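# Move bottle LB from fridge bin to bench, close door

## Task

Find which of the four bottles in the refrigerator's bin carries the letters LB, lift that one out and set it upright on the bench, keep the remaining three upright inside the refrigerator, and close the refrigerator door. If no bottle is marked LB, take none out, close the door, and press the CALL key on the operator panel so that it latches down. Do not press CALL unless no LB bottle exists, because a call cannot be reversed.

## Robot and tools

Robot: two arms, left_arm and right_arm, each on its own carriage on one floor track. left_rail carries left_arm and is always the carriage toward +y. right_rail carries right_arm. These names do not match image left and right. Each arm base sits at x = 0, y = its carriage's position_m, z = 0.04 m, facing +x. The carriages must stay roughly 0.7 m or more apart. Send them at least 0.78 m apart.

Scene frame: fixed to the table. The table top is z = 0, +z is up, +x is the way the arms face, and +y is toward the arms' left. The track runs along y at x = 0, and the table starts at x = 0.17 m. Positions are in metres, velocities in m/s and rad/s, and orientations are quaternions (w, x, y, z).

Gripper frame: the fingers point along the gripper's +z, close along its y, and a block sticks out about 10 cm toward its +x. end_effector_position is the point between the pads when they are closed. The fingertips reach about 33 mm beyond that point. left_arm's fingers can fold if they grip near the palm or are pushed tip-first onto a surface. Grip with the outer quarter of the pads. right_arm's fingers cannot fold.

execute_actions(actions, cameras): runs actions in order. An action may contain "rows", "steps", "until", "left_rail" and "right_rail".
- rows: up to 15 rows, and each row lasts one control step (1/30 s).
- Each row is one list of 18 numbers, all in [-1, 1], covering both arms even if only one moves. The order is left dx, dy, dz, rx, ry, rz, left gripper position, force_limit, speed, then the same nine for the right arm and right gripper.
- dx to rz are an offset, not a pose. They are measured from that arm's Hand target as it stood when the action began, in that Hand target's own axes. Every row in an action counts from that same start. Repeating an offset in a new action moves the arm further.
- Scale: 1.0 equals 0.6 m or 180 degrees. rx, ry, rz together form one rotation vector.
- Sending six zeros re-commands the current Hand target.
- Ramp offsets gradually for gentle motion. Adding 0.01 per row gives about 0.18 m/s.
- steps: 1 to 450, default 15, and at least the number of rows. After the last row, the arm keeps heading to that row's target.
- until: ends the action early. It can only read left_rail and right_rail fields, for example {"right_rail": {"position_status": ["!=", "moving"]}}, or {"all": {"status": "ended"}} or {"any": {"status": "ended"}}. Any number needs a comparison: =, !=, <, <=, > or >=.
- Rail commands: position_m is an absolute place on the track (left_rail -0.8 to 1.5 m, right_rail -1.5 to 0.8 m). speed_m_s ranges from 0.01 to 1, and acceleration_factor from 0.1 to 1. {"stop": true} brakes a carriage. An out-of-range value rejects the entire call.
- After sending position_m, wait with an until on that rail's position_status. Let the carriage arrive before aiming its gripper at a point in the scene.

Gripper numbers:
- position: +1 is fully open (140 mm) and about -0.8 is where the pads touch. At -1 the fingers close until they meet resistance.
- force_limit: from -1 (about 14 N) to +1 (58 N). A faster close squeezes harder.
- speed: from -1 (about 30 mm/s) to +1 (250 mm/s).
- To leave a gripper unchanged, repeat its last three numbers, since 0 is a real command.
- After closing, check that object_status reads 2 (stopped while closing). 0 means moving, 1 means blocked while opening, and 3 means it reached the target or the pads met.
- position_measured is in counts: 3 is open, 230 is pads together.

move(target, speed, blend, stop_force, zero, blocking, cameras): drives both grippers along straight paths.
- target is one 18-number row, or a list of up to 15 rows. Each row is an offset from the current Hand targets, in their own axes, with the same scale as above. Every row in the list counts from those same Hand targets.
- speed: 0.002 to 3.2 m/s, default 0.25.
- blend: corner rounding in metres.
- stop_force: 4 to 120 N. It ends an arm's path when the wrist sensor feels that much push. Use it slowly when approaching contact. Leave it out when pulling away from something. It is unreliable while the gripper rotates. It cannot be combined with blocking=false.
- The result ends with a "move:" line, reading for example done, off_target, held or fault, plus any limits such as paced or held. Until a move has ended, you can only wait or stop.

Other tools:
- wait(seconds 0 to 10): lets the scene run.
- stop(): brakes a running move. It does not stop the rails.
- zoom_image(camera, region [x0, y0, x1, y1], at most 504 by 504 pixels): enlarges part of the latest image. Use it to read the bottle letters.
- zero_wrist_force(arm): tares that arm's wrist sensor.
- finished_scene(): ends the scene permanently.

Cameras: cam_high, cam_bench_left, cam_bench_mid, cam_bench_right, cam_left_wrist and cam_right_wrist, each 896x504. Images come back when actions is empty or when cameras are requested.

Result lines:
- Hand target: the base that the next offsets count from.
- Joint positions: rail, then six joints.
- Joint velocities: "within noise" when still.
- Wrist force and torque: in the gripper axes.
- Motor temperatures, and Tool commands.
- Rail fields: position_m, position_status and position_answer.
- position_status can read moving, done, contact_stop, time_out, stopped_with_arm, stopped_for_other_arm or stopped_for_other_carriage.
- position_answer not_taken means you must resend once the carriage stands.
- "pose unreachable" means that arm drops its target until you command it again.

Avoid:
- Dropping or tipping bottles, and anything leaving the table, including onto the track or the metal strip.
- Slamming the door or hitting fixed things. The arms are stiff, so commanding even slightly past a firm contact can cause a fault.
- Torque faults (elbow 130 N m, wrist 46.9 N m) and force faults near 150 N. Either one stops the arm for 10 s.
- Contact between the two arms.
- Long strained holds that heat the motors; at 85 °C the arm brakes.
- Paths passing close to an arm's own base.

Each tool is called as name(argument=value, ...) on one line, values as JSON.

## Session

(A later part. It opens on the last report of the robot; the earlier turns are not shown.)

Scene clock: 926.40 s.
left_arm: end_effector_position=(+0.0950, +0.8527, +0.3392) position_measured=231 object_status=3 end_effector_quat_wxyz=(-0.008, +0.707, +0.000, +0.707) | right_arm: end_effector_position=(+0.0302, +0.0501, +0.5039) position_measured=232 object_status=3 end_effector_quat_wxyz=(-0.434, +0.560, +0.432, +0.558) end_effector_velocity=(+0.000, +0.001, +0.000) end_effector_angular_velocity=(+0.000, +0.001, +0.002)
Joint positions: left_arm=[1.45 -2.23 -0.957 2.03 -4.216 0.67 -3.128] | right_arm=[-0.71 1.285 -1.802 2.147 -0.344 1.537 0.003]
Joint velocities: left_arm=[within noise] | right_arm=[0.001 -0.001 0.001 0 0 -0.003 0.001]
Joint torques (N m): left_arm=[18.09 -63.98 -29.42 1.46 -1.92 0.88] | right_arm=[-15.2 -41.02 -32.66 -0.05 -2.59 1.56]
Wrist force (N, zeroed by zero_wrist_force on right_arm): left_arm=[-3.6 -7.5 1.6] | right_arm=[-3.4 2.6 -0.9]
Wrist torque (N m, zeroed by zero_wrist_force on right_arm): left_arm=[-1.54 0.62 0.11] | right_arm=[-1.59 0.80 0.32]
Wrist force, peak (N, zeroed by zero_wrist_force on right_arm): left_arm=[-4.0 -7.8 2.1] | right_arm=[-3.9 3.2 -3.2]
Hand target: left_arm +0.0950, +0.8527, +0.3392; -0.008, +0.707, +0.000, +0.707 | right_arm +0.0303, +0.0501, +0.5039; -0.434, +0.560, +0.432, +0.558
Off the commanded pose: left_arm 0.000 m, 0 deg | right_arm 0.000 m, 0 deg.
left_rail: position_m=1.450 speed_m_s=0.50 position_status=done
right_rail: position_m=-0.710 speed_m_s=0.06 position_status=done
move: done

move(target=[[0,0,0,0,0,0,-1,-0.3,-1,0,0.196,-0.293,-0.11,0,0,-1,-0.2,-0.5],[0,0,0,0,0,0,-1,-0.3,-1,0,0.776,-0.54,-0.278,0,0,-1,-0.2,-0.5]], speed=0.35, blend=[0.05,0], cameras=["cam_right_wrist","cam_high"])

Scene clock: 934.70 s.
left_arm: end_effector_position=(+0.0950, +0.8527, +0.3392) position_measured=231 object_status=3 end_effector_quat_wxyz=(-0.008, +0.707, +0.000, +0.707) | right_arm: end_effector_position=(+0.4001, -0.3799, +0.5029) position_measured=232 object_status=3 end_effector_quat_wxyz=(-0.156, +0.691, +0.156, +0.689)
Joint positions: left_arm=[1.45 -2.23 -0.957 2.03 -4.216 0.67 -3.128] | right_arm=[-0.71 0.093 -2.425 2.424 0.003 1.219 0]
Joint torques (N m): left_arm=[17.25 -61.35 -31.05 1.1 -1.64 0.72] | right_arm=[-14.15 7.13 -34.09 0.41 -2.03 -2.94]
Wrist force (N, zeroed by zero_wrist_force on right_arm): left_arm=[-3.4 -7.5 1.9] | right_arm=[-3.1 3.1 -0.6]
Wrist torque (N m, zeroed by zero_wrist_force on right_arm): left_arm=[-1.54 0.59 0.11] | right_arm=[-1.47 0.72 0.33]
Wrist force, peak (N, zeroed by zero_wrist_force on right_arm): left_arm=[-3.4 -8.2 1.7] | right_arm=[-3.3 4.6 0.3]
Hand target: left_arm +0.0950, +0.8527, +0.3392; -0.008, +0.707, +0.000, +0.707 | right_arm +0.4001, -0.3800, +0.5029; -0.156, +0.691, +0.156, +0.689
Off the commanded pose: left_arm 0.000 m, 0 deg | right_arm 0.000 m, 0 deg.
left_rail: position_m=1.450 speed_m_s=0.50 position_status=done
right_rail: position_m=-0.710 speed_m_s=0.06 position_status=done
move: done
Images, in order (width x height): cam_high 896x504, cam_right_wrist 896x504.

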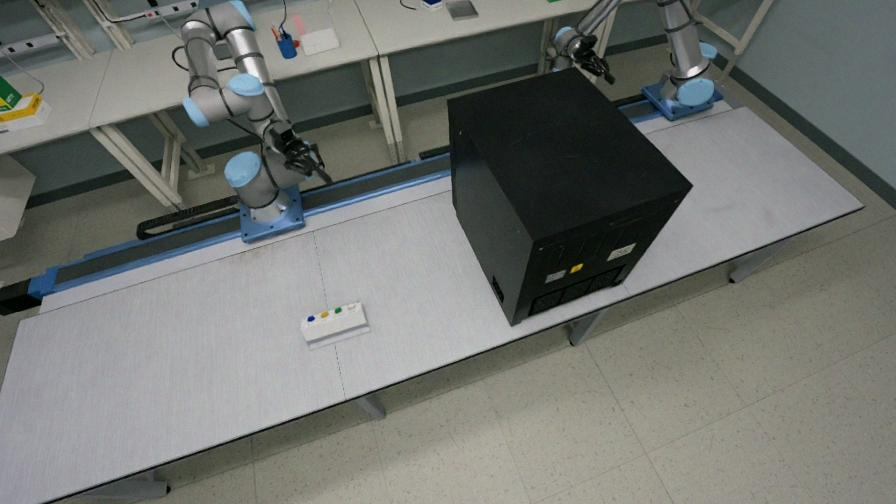

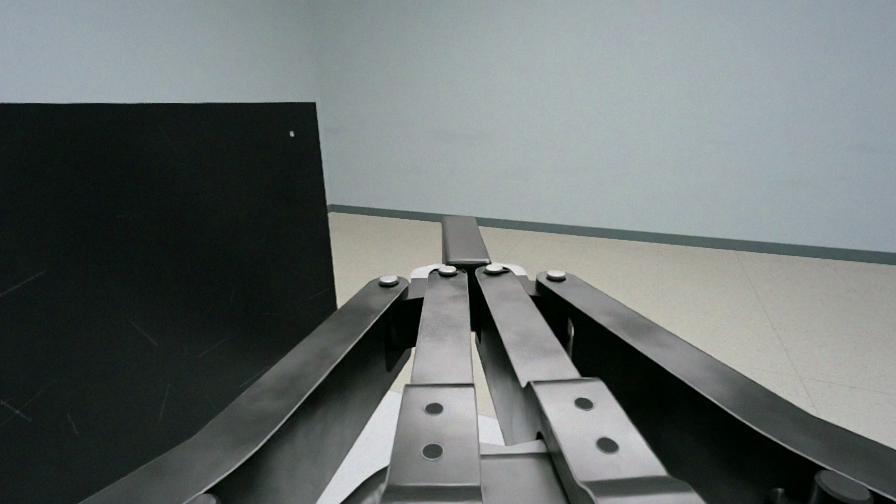

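execute_actions(actions=[{"right_rail":{"position_m":-1.15,"speed_m_s":0.5,"acceleration_factor":0.5},"steps":120,"until":{"right_rail":{"position_status":["!=","moving"]}}}])

move(target=[0,0,0,0,0,0,-1,-0.3,-1,0,-0.29,0.2,0,0,0,-1,-0.2,-0.5], speed=0.3)

move(target=[0,0,0,0,0,0,-1,-0.3,-1,0,0,0,0,-0.25,0,-1,-0.2,-0.5], speed=0.4, cameras=["cam_right_wrist","cam_high"])

Scene clock: 944.40 s.
left_arm: end_effector_position=(+0.0950, +0.8527, +0.3392) position_measured=231 object_status=3 end_effector_quat_wxyz=(-0.008, +0.707, +0.000, +0.707) | right_arm: end_effector_position=(+0.4001, -0.8199, +0.5029) position_measured=232 object_status=3 end_effector_quat_wxyz=(-0.156, +0.691, +0.156, +0.689)
Joint positions: left_arm=[1.45 -2.23 -0.957 2.03 -4.216 0.67 -3.128] | right_arm=[-1.15 0.092 -2.425 2.424 0.003 1.218 0]
Joint torques (N m): left_arm=[16.73 -63.81 -28.87 1.02 -1.67 0.56] | right_arm=[-4.59 15.66 -38.31 -2.04 -1.57 -3.36]
Wrist force (N, zeroed by zero_wrist_force on right_arm): left_arm=[-3.9 -7.6 1.8] | right_arm=[-3.2 3.0 -0.5]
Wrist torque (N m, zeroed by zero_wrist_force on right_arm): left_arm=[-1.56 0.70 0.10] | right_arm=[-1.49 0.76 0.34]
Wrist force, peak (N, zeroed by zero_wrist_force on right_arm): left_arm=[-3.8 -7.8 1.8] | right_arm=[-3.5 4.0 -1.4]
Hand target: left_arm +0.0950, +0.8527, +0.3392; -0.008, +0.707, +0.000, +0.707 | right_arm +0.4001, -0.8199, +0.5029; -0.156, +0.691, +0.156, +0.689
Tool commands: left_gripper/position=-1.0 left_gripper/force_limit=-0.3 left_gripper/speed=-1.0 right_gripper/position=-1.0 right_gripper/force_limit=-0.2 right_gripper/speed=-0.5
Off the commanded pose: left_arm 0.000 m, 0 deg | right_arm 0.000 m, 0 deg.
left_rail: position_m=1.450 speed_m_s=0.50 position_status=done
right_rail: position_m=-1.150 speed_m_s=0.50 position_status=done

Scene clock: 945.90 s.
left_arm: end_effector_position=(+0.0950, +0.8527, +0.3392) position_measured=231 object_status=3 end_effector_quat_wxyz=(-0.008, +0.707, +0.000, +0.707) | right_arm: end_effector_position=(+0.4335, -0.6113, +0.5028) position_measured=232 object_status=3 end_effector_quat_wxyz=(-0.156, +0.691, +0.156, +0.689)
Joint positions: left_arm=[1.45 -2.23 -0.957 2.03 -4.216 0.67 -3.128] | right_arm=[-1.15 0.823 -1.846 2.179 -0.331 1.949 0.002]
Joint torques (N m): left_arm=[15.93 -61.17 -30.15 1.55 -1.96 0.42] | right_arm=[10.19 -10.39 -50.87 -6.18 3.1 -2.1]
Wrist force (N, zeroed by zero_wrist_force on right_arm): left_arm=[-3.7 -7.4 1.8] | right_arm=[-3.6 2.6 -0.6]
Wrist torque (N m, zeroed by zero_wrist_force on right_arm): left_arm=[-1.53 0.66 0.10] | right_arm=[-1.61 0.83 0.13]
Wrist force, peak (N, zeroed by zero_wrist_force on right_arm): left_arm=[-3.9 -7.7 1.9] | right_arm=[-3.4 4.4 -2.1]
Hand target: left_arm +0.0950, +0.8527, +0.3392; -0.008, +0.707, +0.000, +0.707 | right_arm +0.4336, -0.6113, +0.5028; -0.156, +0.691, +0.156, +0.689
Off the commanded pose: left_arm 0.000 m, 0 deg | right_arm 0.000 m, 0 deg.
left_rail: position_m=1.450 speed_m_s=0.50 position_status=done
right_rail: position_m=-1.150 speed_m_s=0.50 position_status=done
move: done

Scene clock: 947.70 s.
left_arm: end_effector_position=(+0.0950, +0.8527, +0.3392) position_measured=231 object_status=3 end_effector_quat_wxyz=(-0.008, +0.707, +0.000, +0.707) | right_arm: end_effector_position=(+0.4336, -0.6112, +0.5028) position_measured=232 object_status=3 end_effector_quat_wxyz=(-0.085, +0.902, +0.204, +0.372)
Joint positions: left_arm=[1.45 -2.23 -0.957 2.03 -4.216 0.67 -3.128] | right_arm=[-1.15 0.742 -1.621 1.631 0.8 1.778 0.215]
Joint torques (N m): left_arm=[22.36 -61.18 -29.67 0.97 -1.73 0.42] | right_arm=[-13.14 -23.16 -50.59 4.66 -2.29 2.01]
Wrist force (N, zeroed by zero_wrist_force on right_arm): left_arm=[-3.8 -7.5 1.7] | right_arm=[-3.4 1.9 -2.4]
Wrist torque (N m, zeroed by zero_wrist_force on right_arm): left_arm=[-1.54 0.68 0.10] | right_arm=[-1.74 0.73 0.17]
Wrist force, peak (N, zeroed by zero_wrist_force on right_arm): left_arm=[-3.6 -8.0 1.9] | right_arm=[-4.4 2.6 -1.1]
Hand target: left_arm +0.0950, +0.8527, +0.3392; -0.008, +0.707, +0.000, +0.707 | right_arm +0.4336, -0.6112, +0.5028; -0.085, +0.902, +0.204, +0.372
Off the commanded pose: left_arm 0.000 m, 0 deg | right_arm 0.000 m, 0 deg.
left_rail: position_m=1.450 speed_m_s=0.50 position_status=done
right_rail: position_m=-1.150 speed_m_s=0.50 position_status=done
move: done
Images, in order (width x height): cam_high 896x504, cam_right_wrist 896x504.

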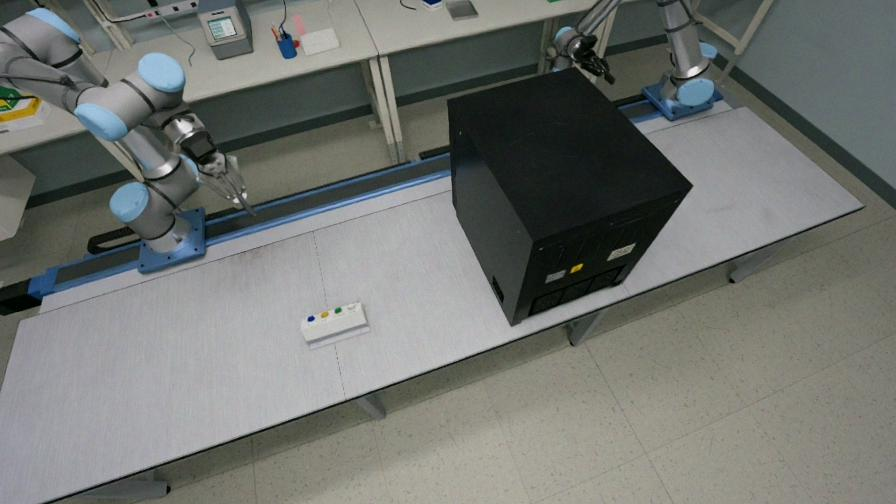

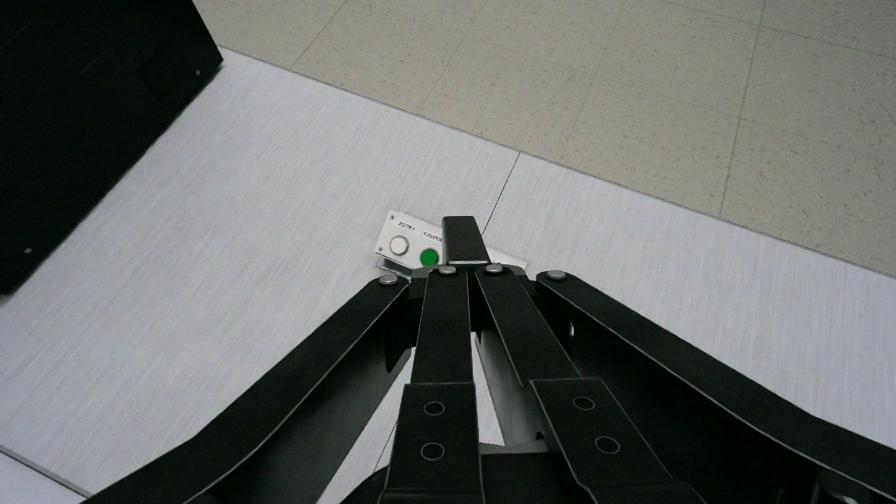

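zoom_image(camera="cam_right_wrist", region=[360, 190, 560, 290])

Scaled by 2.520 from the camera's 896x504 image, which has a finer 1280x720 frame.

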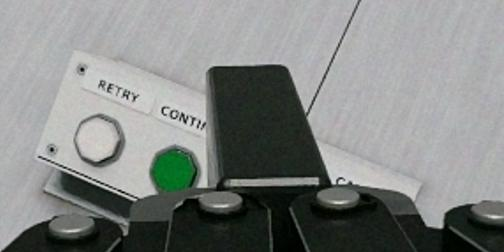

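move(target=[0,0,0,0,0,0,-1,-0.3,-1,0,-0.2,0.05,0,0,0,-1,-0.2,-0.5], speed=0.3, cameras=["cam_right_wrist"])

zoom_image(camera="cam_right_wrist", region=[470, 190, 670, 310])

Scene clock: 952.27 s.
left_arm: end_effector_position=(+0.0950, +0.8527, +0.3392) position_measured=231 object_status=3 end_effector_quat_wxyz=(-0.008, +0.707, +0.000, +0.707) | right_arm: end_effector_position=(+0.4010, -0.4940, +0.4818) position_measured=232 object_status=3 end_effector_quat_wxyz=(-0.085, +0.902, +0.204, +0.372) end_effector_velocity=(+0.000, +0.002, -0.002) end_effector_angular_velocity=(-0.003, +0.002, +0.000)
Joint positions: left_arm=[1.45 -2.23 -0.957 2.03 -4.216 0.67 -3.128] | right_arm=[-1.15 0.945 -1.448 1.495 0.805 1.915 0.37]
Joint velocities: left_arm=[within noise] | right_arm=[0.001 0.002 0.004 -0.002 0.002 0.002 0.002]
Joint torques (N m): left_arm=[17.85 -61.27 -30.22 1.32 -1.37 0.1] | right_arm=[10.58 -42.91 -51.33 5.05 4.67 2.2]
Wrist force (N, zeroed by zero_wrist_force on right_arm): left_arm=[-3.7 -7.4 1.6] | right_arm=[-3.7 2.1 -2.3]
Wrist torque (N m, zeroed by zero_wrist_force on right_arm): left_arm=[-1.53 0.64 0.10] | right_arm=[-1.69 0.83 0.16]
Wrist force, peak (N, zeroed by zero_wrist_force on right_arm): left_arm=[-3.7 -7.9 1.7] | right_arm=[-3.9 4.5 -3.2]
Hand target: left_arm +0.0950, +0.8527, +0.3392; -0.008, +0.707, +0.000, +0.707 | right_arm +0.4010, -0.4938, +0.4817; -0.085, +0.902, +0.204, +0.372
Off the commanded pose: left_arm 0.000 m, 0 deg | right_arm 0.000 m, 0 deg.
left_rail: position_m=1.450 speed_m_s=0.50 position_status=done
right_rail: position_m=-1.150 speed_m_s=0.50 position_status=done
move: done
Images, in order (width x height): cam_right_wrist 896x504.

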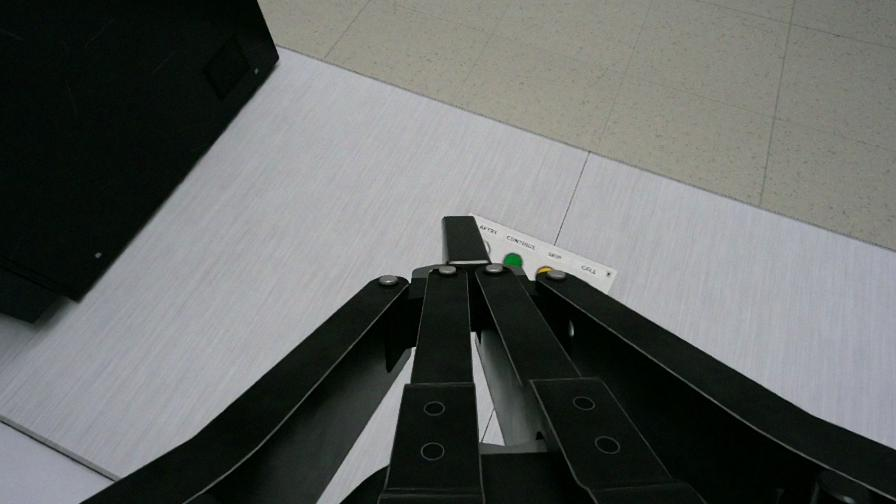

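Scaled by 2.520 from the camera's 896x504 image, which has a finer 1280x720 frame.

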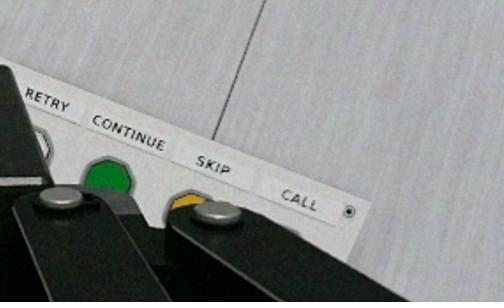

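move(target=[0,0,0,0,0,0,-1,-0.3,-1,-0.137,0.30,0.48,0,-0.25,0,-1,-0.2,-0.5], speed=0.3, cameras=["cam_right_wrist","cam_high","cam_bench_mid"])

Scene clock: 967.63 s.
left_arm: end_effector_position=(+0.0950, +0.8527, +0.3392) position_measured=231 object_status=3 end_effector_quat_wxyz=(-0.008, +0.707, +0.000, +0.707) | right_arm: end_effector_position=(+0.6091, -0.5935, +0.2195) position_measured=232 object_status=3 end_effector_quat_wxyz=(+0.000, +0.975, +0.221, -0.001)
Joint positions: left_arm=[1.45 -2.23 -0.957 2.03 -4.216 0.67 -3.128] | right_arm=[-1.15 0.527 -0.914 1.172 1.314 1.569 0.082]
Joint torques (N m): left_arm=[18.94 -60.84 -30.19 1.69 -1.62 0.32] | right_arm=[-11.71 -80.39 -46.91 7.96 1.59 -2.66]
Wrist force (N, zeroed by zero_wrist_force on right_arm): left_arm=[-3.7 -7.5 1.6] | right_arm=[-5.1 1.8 -2.5]
Wrist torque (N m, zeroed by zero_wrist_force on right_arm): left_arm=[-1.53 0.65 0.10] | right_arm=[-1.80 1.12 0.23]
Wrist force, peak (N, zeroed by zero_wrist_force on right_arm): left_arm=[-4.0 -7.7 1.9] | right_arm=[-5.3 1.7 -2.6]
Hand target: left_arm +0.0950, +0.8527, +0.3392; -0.008, +0.707, +0.000, +0.707 | right_arm +0.6092, -0.5936, +0.2194; +0.000, +0.975, +0.221, -0.001
Off the commanded pose: left_arm 0.000 m, 0 deg | right_arm 0.000 m, 0 deg.
left_rail: position_m=1.450 speed_m_s=0.50 position_status=done
right_rail: position_m=-1.150 speed_m_s=0.50 position_status=done
move: done
Images, in order (width x height): cam_high 896x504, cam_bench_mid 896x504, cam_right_wrist 896x504.

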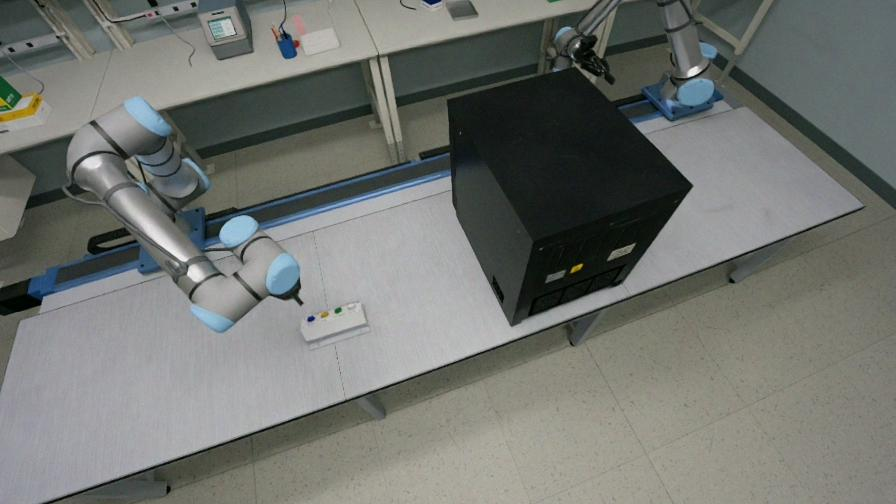

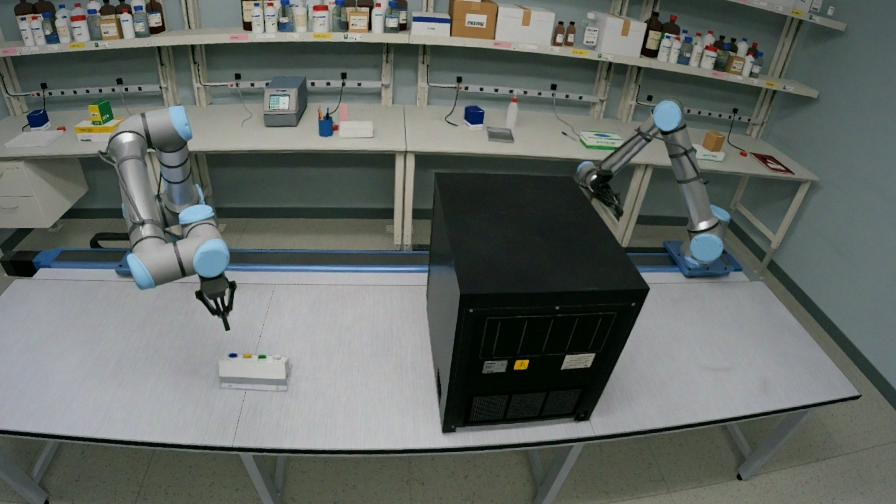

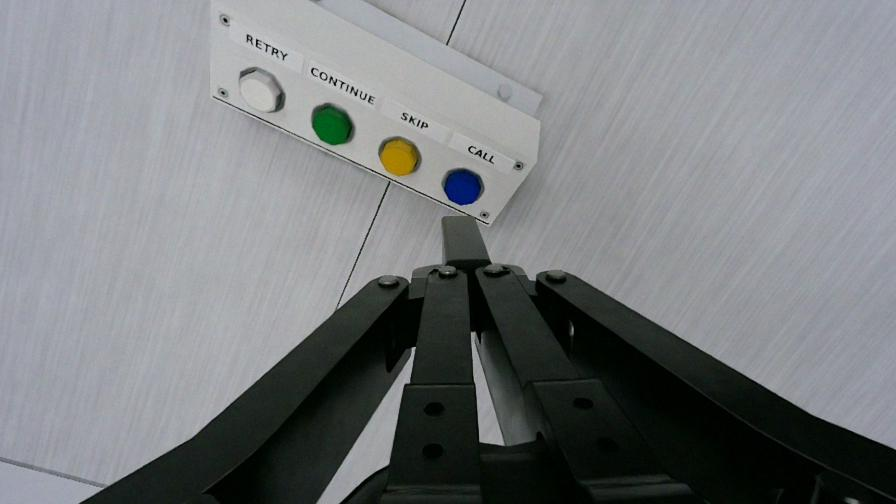

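move(target=[0,0,0,0,0,0,-1,-0.3,-1,-0.012,0.006,0.14,0,0,0,-1,-0.2,-0.5], speed=0.15, cameras=["cam_right_wrist"])

Scene clock: 976.93 s.
left_arm: end_effector_position=(+0.0950, +0.8527, +0.3392) position_measured=231 object_status=3 end_effector_quat_wxyz=(-0.008, +0.707, +0.000, +0.707) | right_arm: end_effector_position=(+0.6040, -0.5999, +0.1356) position_measured=232 object_status=3 end_effector_quat_wxyz=(+0.000, +0.975, +0.221, -0.001)
Joint positions: left_arm=[1.45 -2.23 -0.957 2.03 -4.216 0.67 -3.128] | right_arm=[-1.15 0.523 -0.881 1.271 1.183 1.569 0.078]
Joint torques (N m): left_arm=[16.8 -65.19 -31.14 1.23 -1.97 0.52] | right_arm=[-12.66 -86.91 -24.25 1.89 -1.4 -3.1]
Wrist force (N, zeroed by zero_wrist_force on right_arm): left_arm=[-3.5 -7.2 1.8] | right_arm=[-5.1 1.5 -2.8]
Wrist torque (N m, zeroed by zero_wrist_force on right_arm): left_arm=[-1.46 0.60 0.10] | right_arm=[-1.86 1.11 0.24]
Wrist force, peak (N, zeroed by zero_wrist_force on right_arm): left_arm=[-3.9 -8.0 1.9] | right_arm=[-4.8 1.6 -4.6]
Hand target: left_arm +0.0950, +0.8527, +0.3392; -0.008, +0.707, +0.000, +0.707 | right_arm +0.6040, -0.5999, +0.1354; +0.000, +0.975, +0.221, -0.001
Off the commanded pose: left_arm 0.000 m, 0 deg | right_arm 0.000 m, 0 deg.
left_rail: position_m=1.450 speed_m_s=0.50 position_status=done
right_rail: position_m=-1.150 speed_m_s=0.50 position_status=done
move: done
Images, in order (width x height): cam_right_wrist 896x504.

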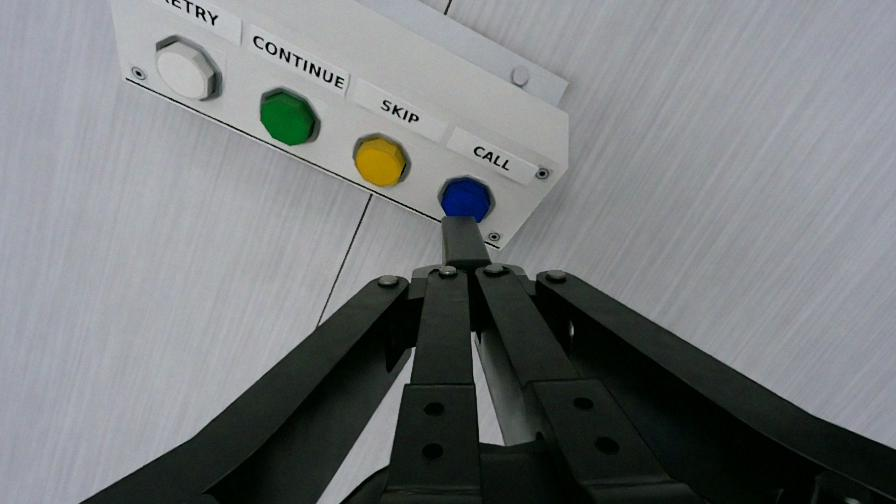

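move(target=[0,0,0,0,0,0,-1,-0.3,-1,0.002,0.002,0.13,0,0,0,-1,-0.2,-0.5], speed=0.02, stop_force=10, cameras=["cam_right_wrist"])

Scene clock: 983.60 s.
left_arm: end_effector_position=(+0.0950, +0.8527, +0.3392) position_measured=231 object_status=3 end_effector_quat_wxyz=(-0.008, +0.707, +0.000, +0.707) | right_arm: end_effector_position=(+0.6046, -0.6002, +0.0988) position_measured=232 object_status=3 end_effector_quat_wxyz=(+0.000, +0.975, +0.221, -0.001)
Joint positions: left_arm=[1.45 -2.23 -0.957 2.03 -4.216 0.67 -3.128] | right_arm=[-1.15 0.523 -0.855 1.296 1.132 1.569 0.078]
Joint torques (N m): left_arm=[15.32 -63.53 -31.77 1.67 -1.57 -0.12] | right_arm=[-2.72 -106.8 -41.15 5.82 -1.01 -1.89]
Wrist force (N, zeroed by zero_wrist_force on right_arm): left_arm=[-3.8 -7.5 1.8] | right_arm=[-7.5 0.1 -12.2]
Wrist torque (N m, zeroed by zero_wrist_force on right_arm): left_arm=[-1.53 0.68 0.11] | right_arm=[-1.90 1.04 0.23]
Wrist force, peak (N, zeroed by zero_wrist_force on right_arm): left_arm=[-4.1 -7.7 2.1] | right_arm=[-8.7 0.7 -36.8]
Hand target: left_arm +0.0950, +0.8527, +0.3392; -0.008, +0.707, +0.000, +0.707 | right_arm +0.6046, -0.6002, +0.0988; +0.000, +0.975, +0.221, -0.001 (not the last commanded pose)
Off the commanded pose: left_arm 0.000 m, 0 deg | right_arm 0.041 m, 0 deg.
left_rail: position_m=1.450 speed_m_s=0.50 position_status=done
right_rail: position_m=-1.150 speed_m_s=0.50 position_status=done
move: contact (right_arm)
Images, in order (width x height): cam_right_wrist 896x504.

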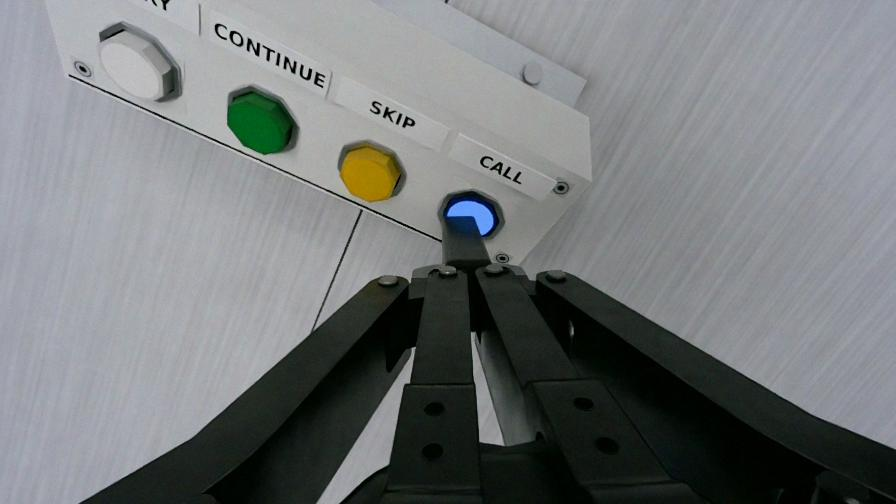

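Lit. Retract and check.

move(target=[0,0,0,0,0,0,-1,-0.3,-1,0,0,-0.12,0,0,0,-1,-0.2,-0.5], speed=0.1, cameras=["cam_right_wrist","cam_high"])

Scene clock: 987.27 s.
left_arm: end_effector_position=(+0.0950, +0.8527, +0.3392) position_measured=231 object_status=3 end_effector_quat_wxyz=(-0.008, +0.707, +0.000, +0.707) | right_arm: end_effector_position=(+0.6048, -0.6002, +0.1706) position_measured=232 object_status=3 end_effector_quat_wxyz=(+0.000, +0.975, +0.221, -0.001)
Joint positions: left_arm=[1.45 -2.23 -0.957 2.03 -4.216 0.67 -3.128] | right_arm=[-1.15 0.522 -0.901 1.241 1.234 1.569 0.078]
Joint torques (N m): left_arm=[20.11 -60.45 -29.14 1.51 -2.15 -0.19] | right_arm=[-9.76 -109.28 -43.49 7.88 -0.89 -2.1]
Wrist force (N, zeroed by zero_wrist_force on right_arm): left_arm=[-3.6 -7.4 1.7] | right_arm=[-5.2 1.4 -3.0]
Wrist torque (N m, zeroed by zero_wrist_force on right_arm): left_arm=[-1.52 0.62 0.10] | right_arm=[-1.89 1.15 0.23]
Wrist force, peak (N, zeroed by zero_wrist_force on right_arm): left_arm=[-3.7 -7.9 2.0] | right_arm=[-8.0 0.0 -12.1]
Hand target: left_arm +0.0950, +0.8527, +0.3392; -0.008, +0.707, +0.000, +0.707 | right_arm +0.6048, -0.6002, +0.1708; +0.000, +0.975, +0.221, -0.001
Off the commanded pose: left_arm 0.000 m, 0 deg | right_arm 0.000 m, 0 deg.
left_rail: position_m=1.450 speed_m_s=0.50 position_status=done
right_rail: position_m=-1.150 speed_m_s=0.50 position_status=done
move: done
Images, in order (width x height): cam_high 896x504, cam_right_wrist 896x504.

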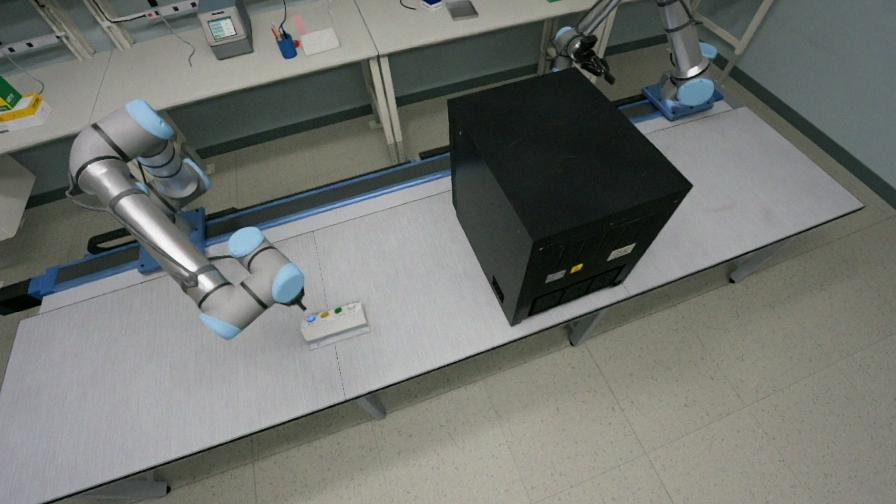

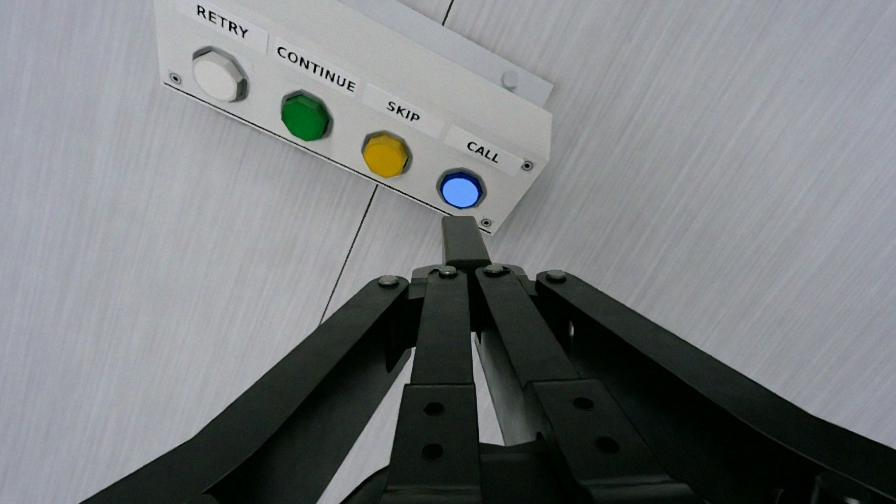

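CALL stayed in and is lit, the door is shut, and all four bottles are in the refrigerator.

finished_scene()

The scene is finished: the task was done.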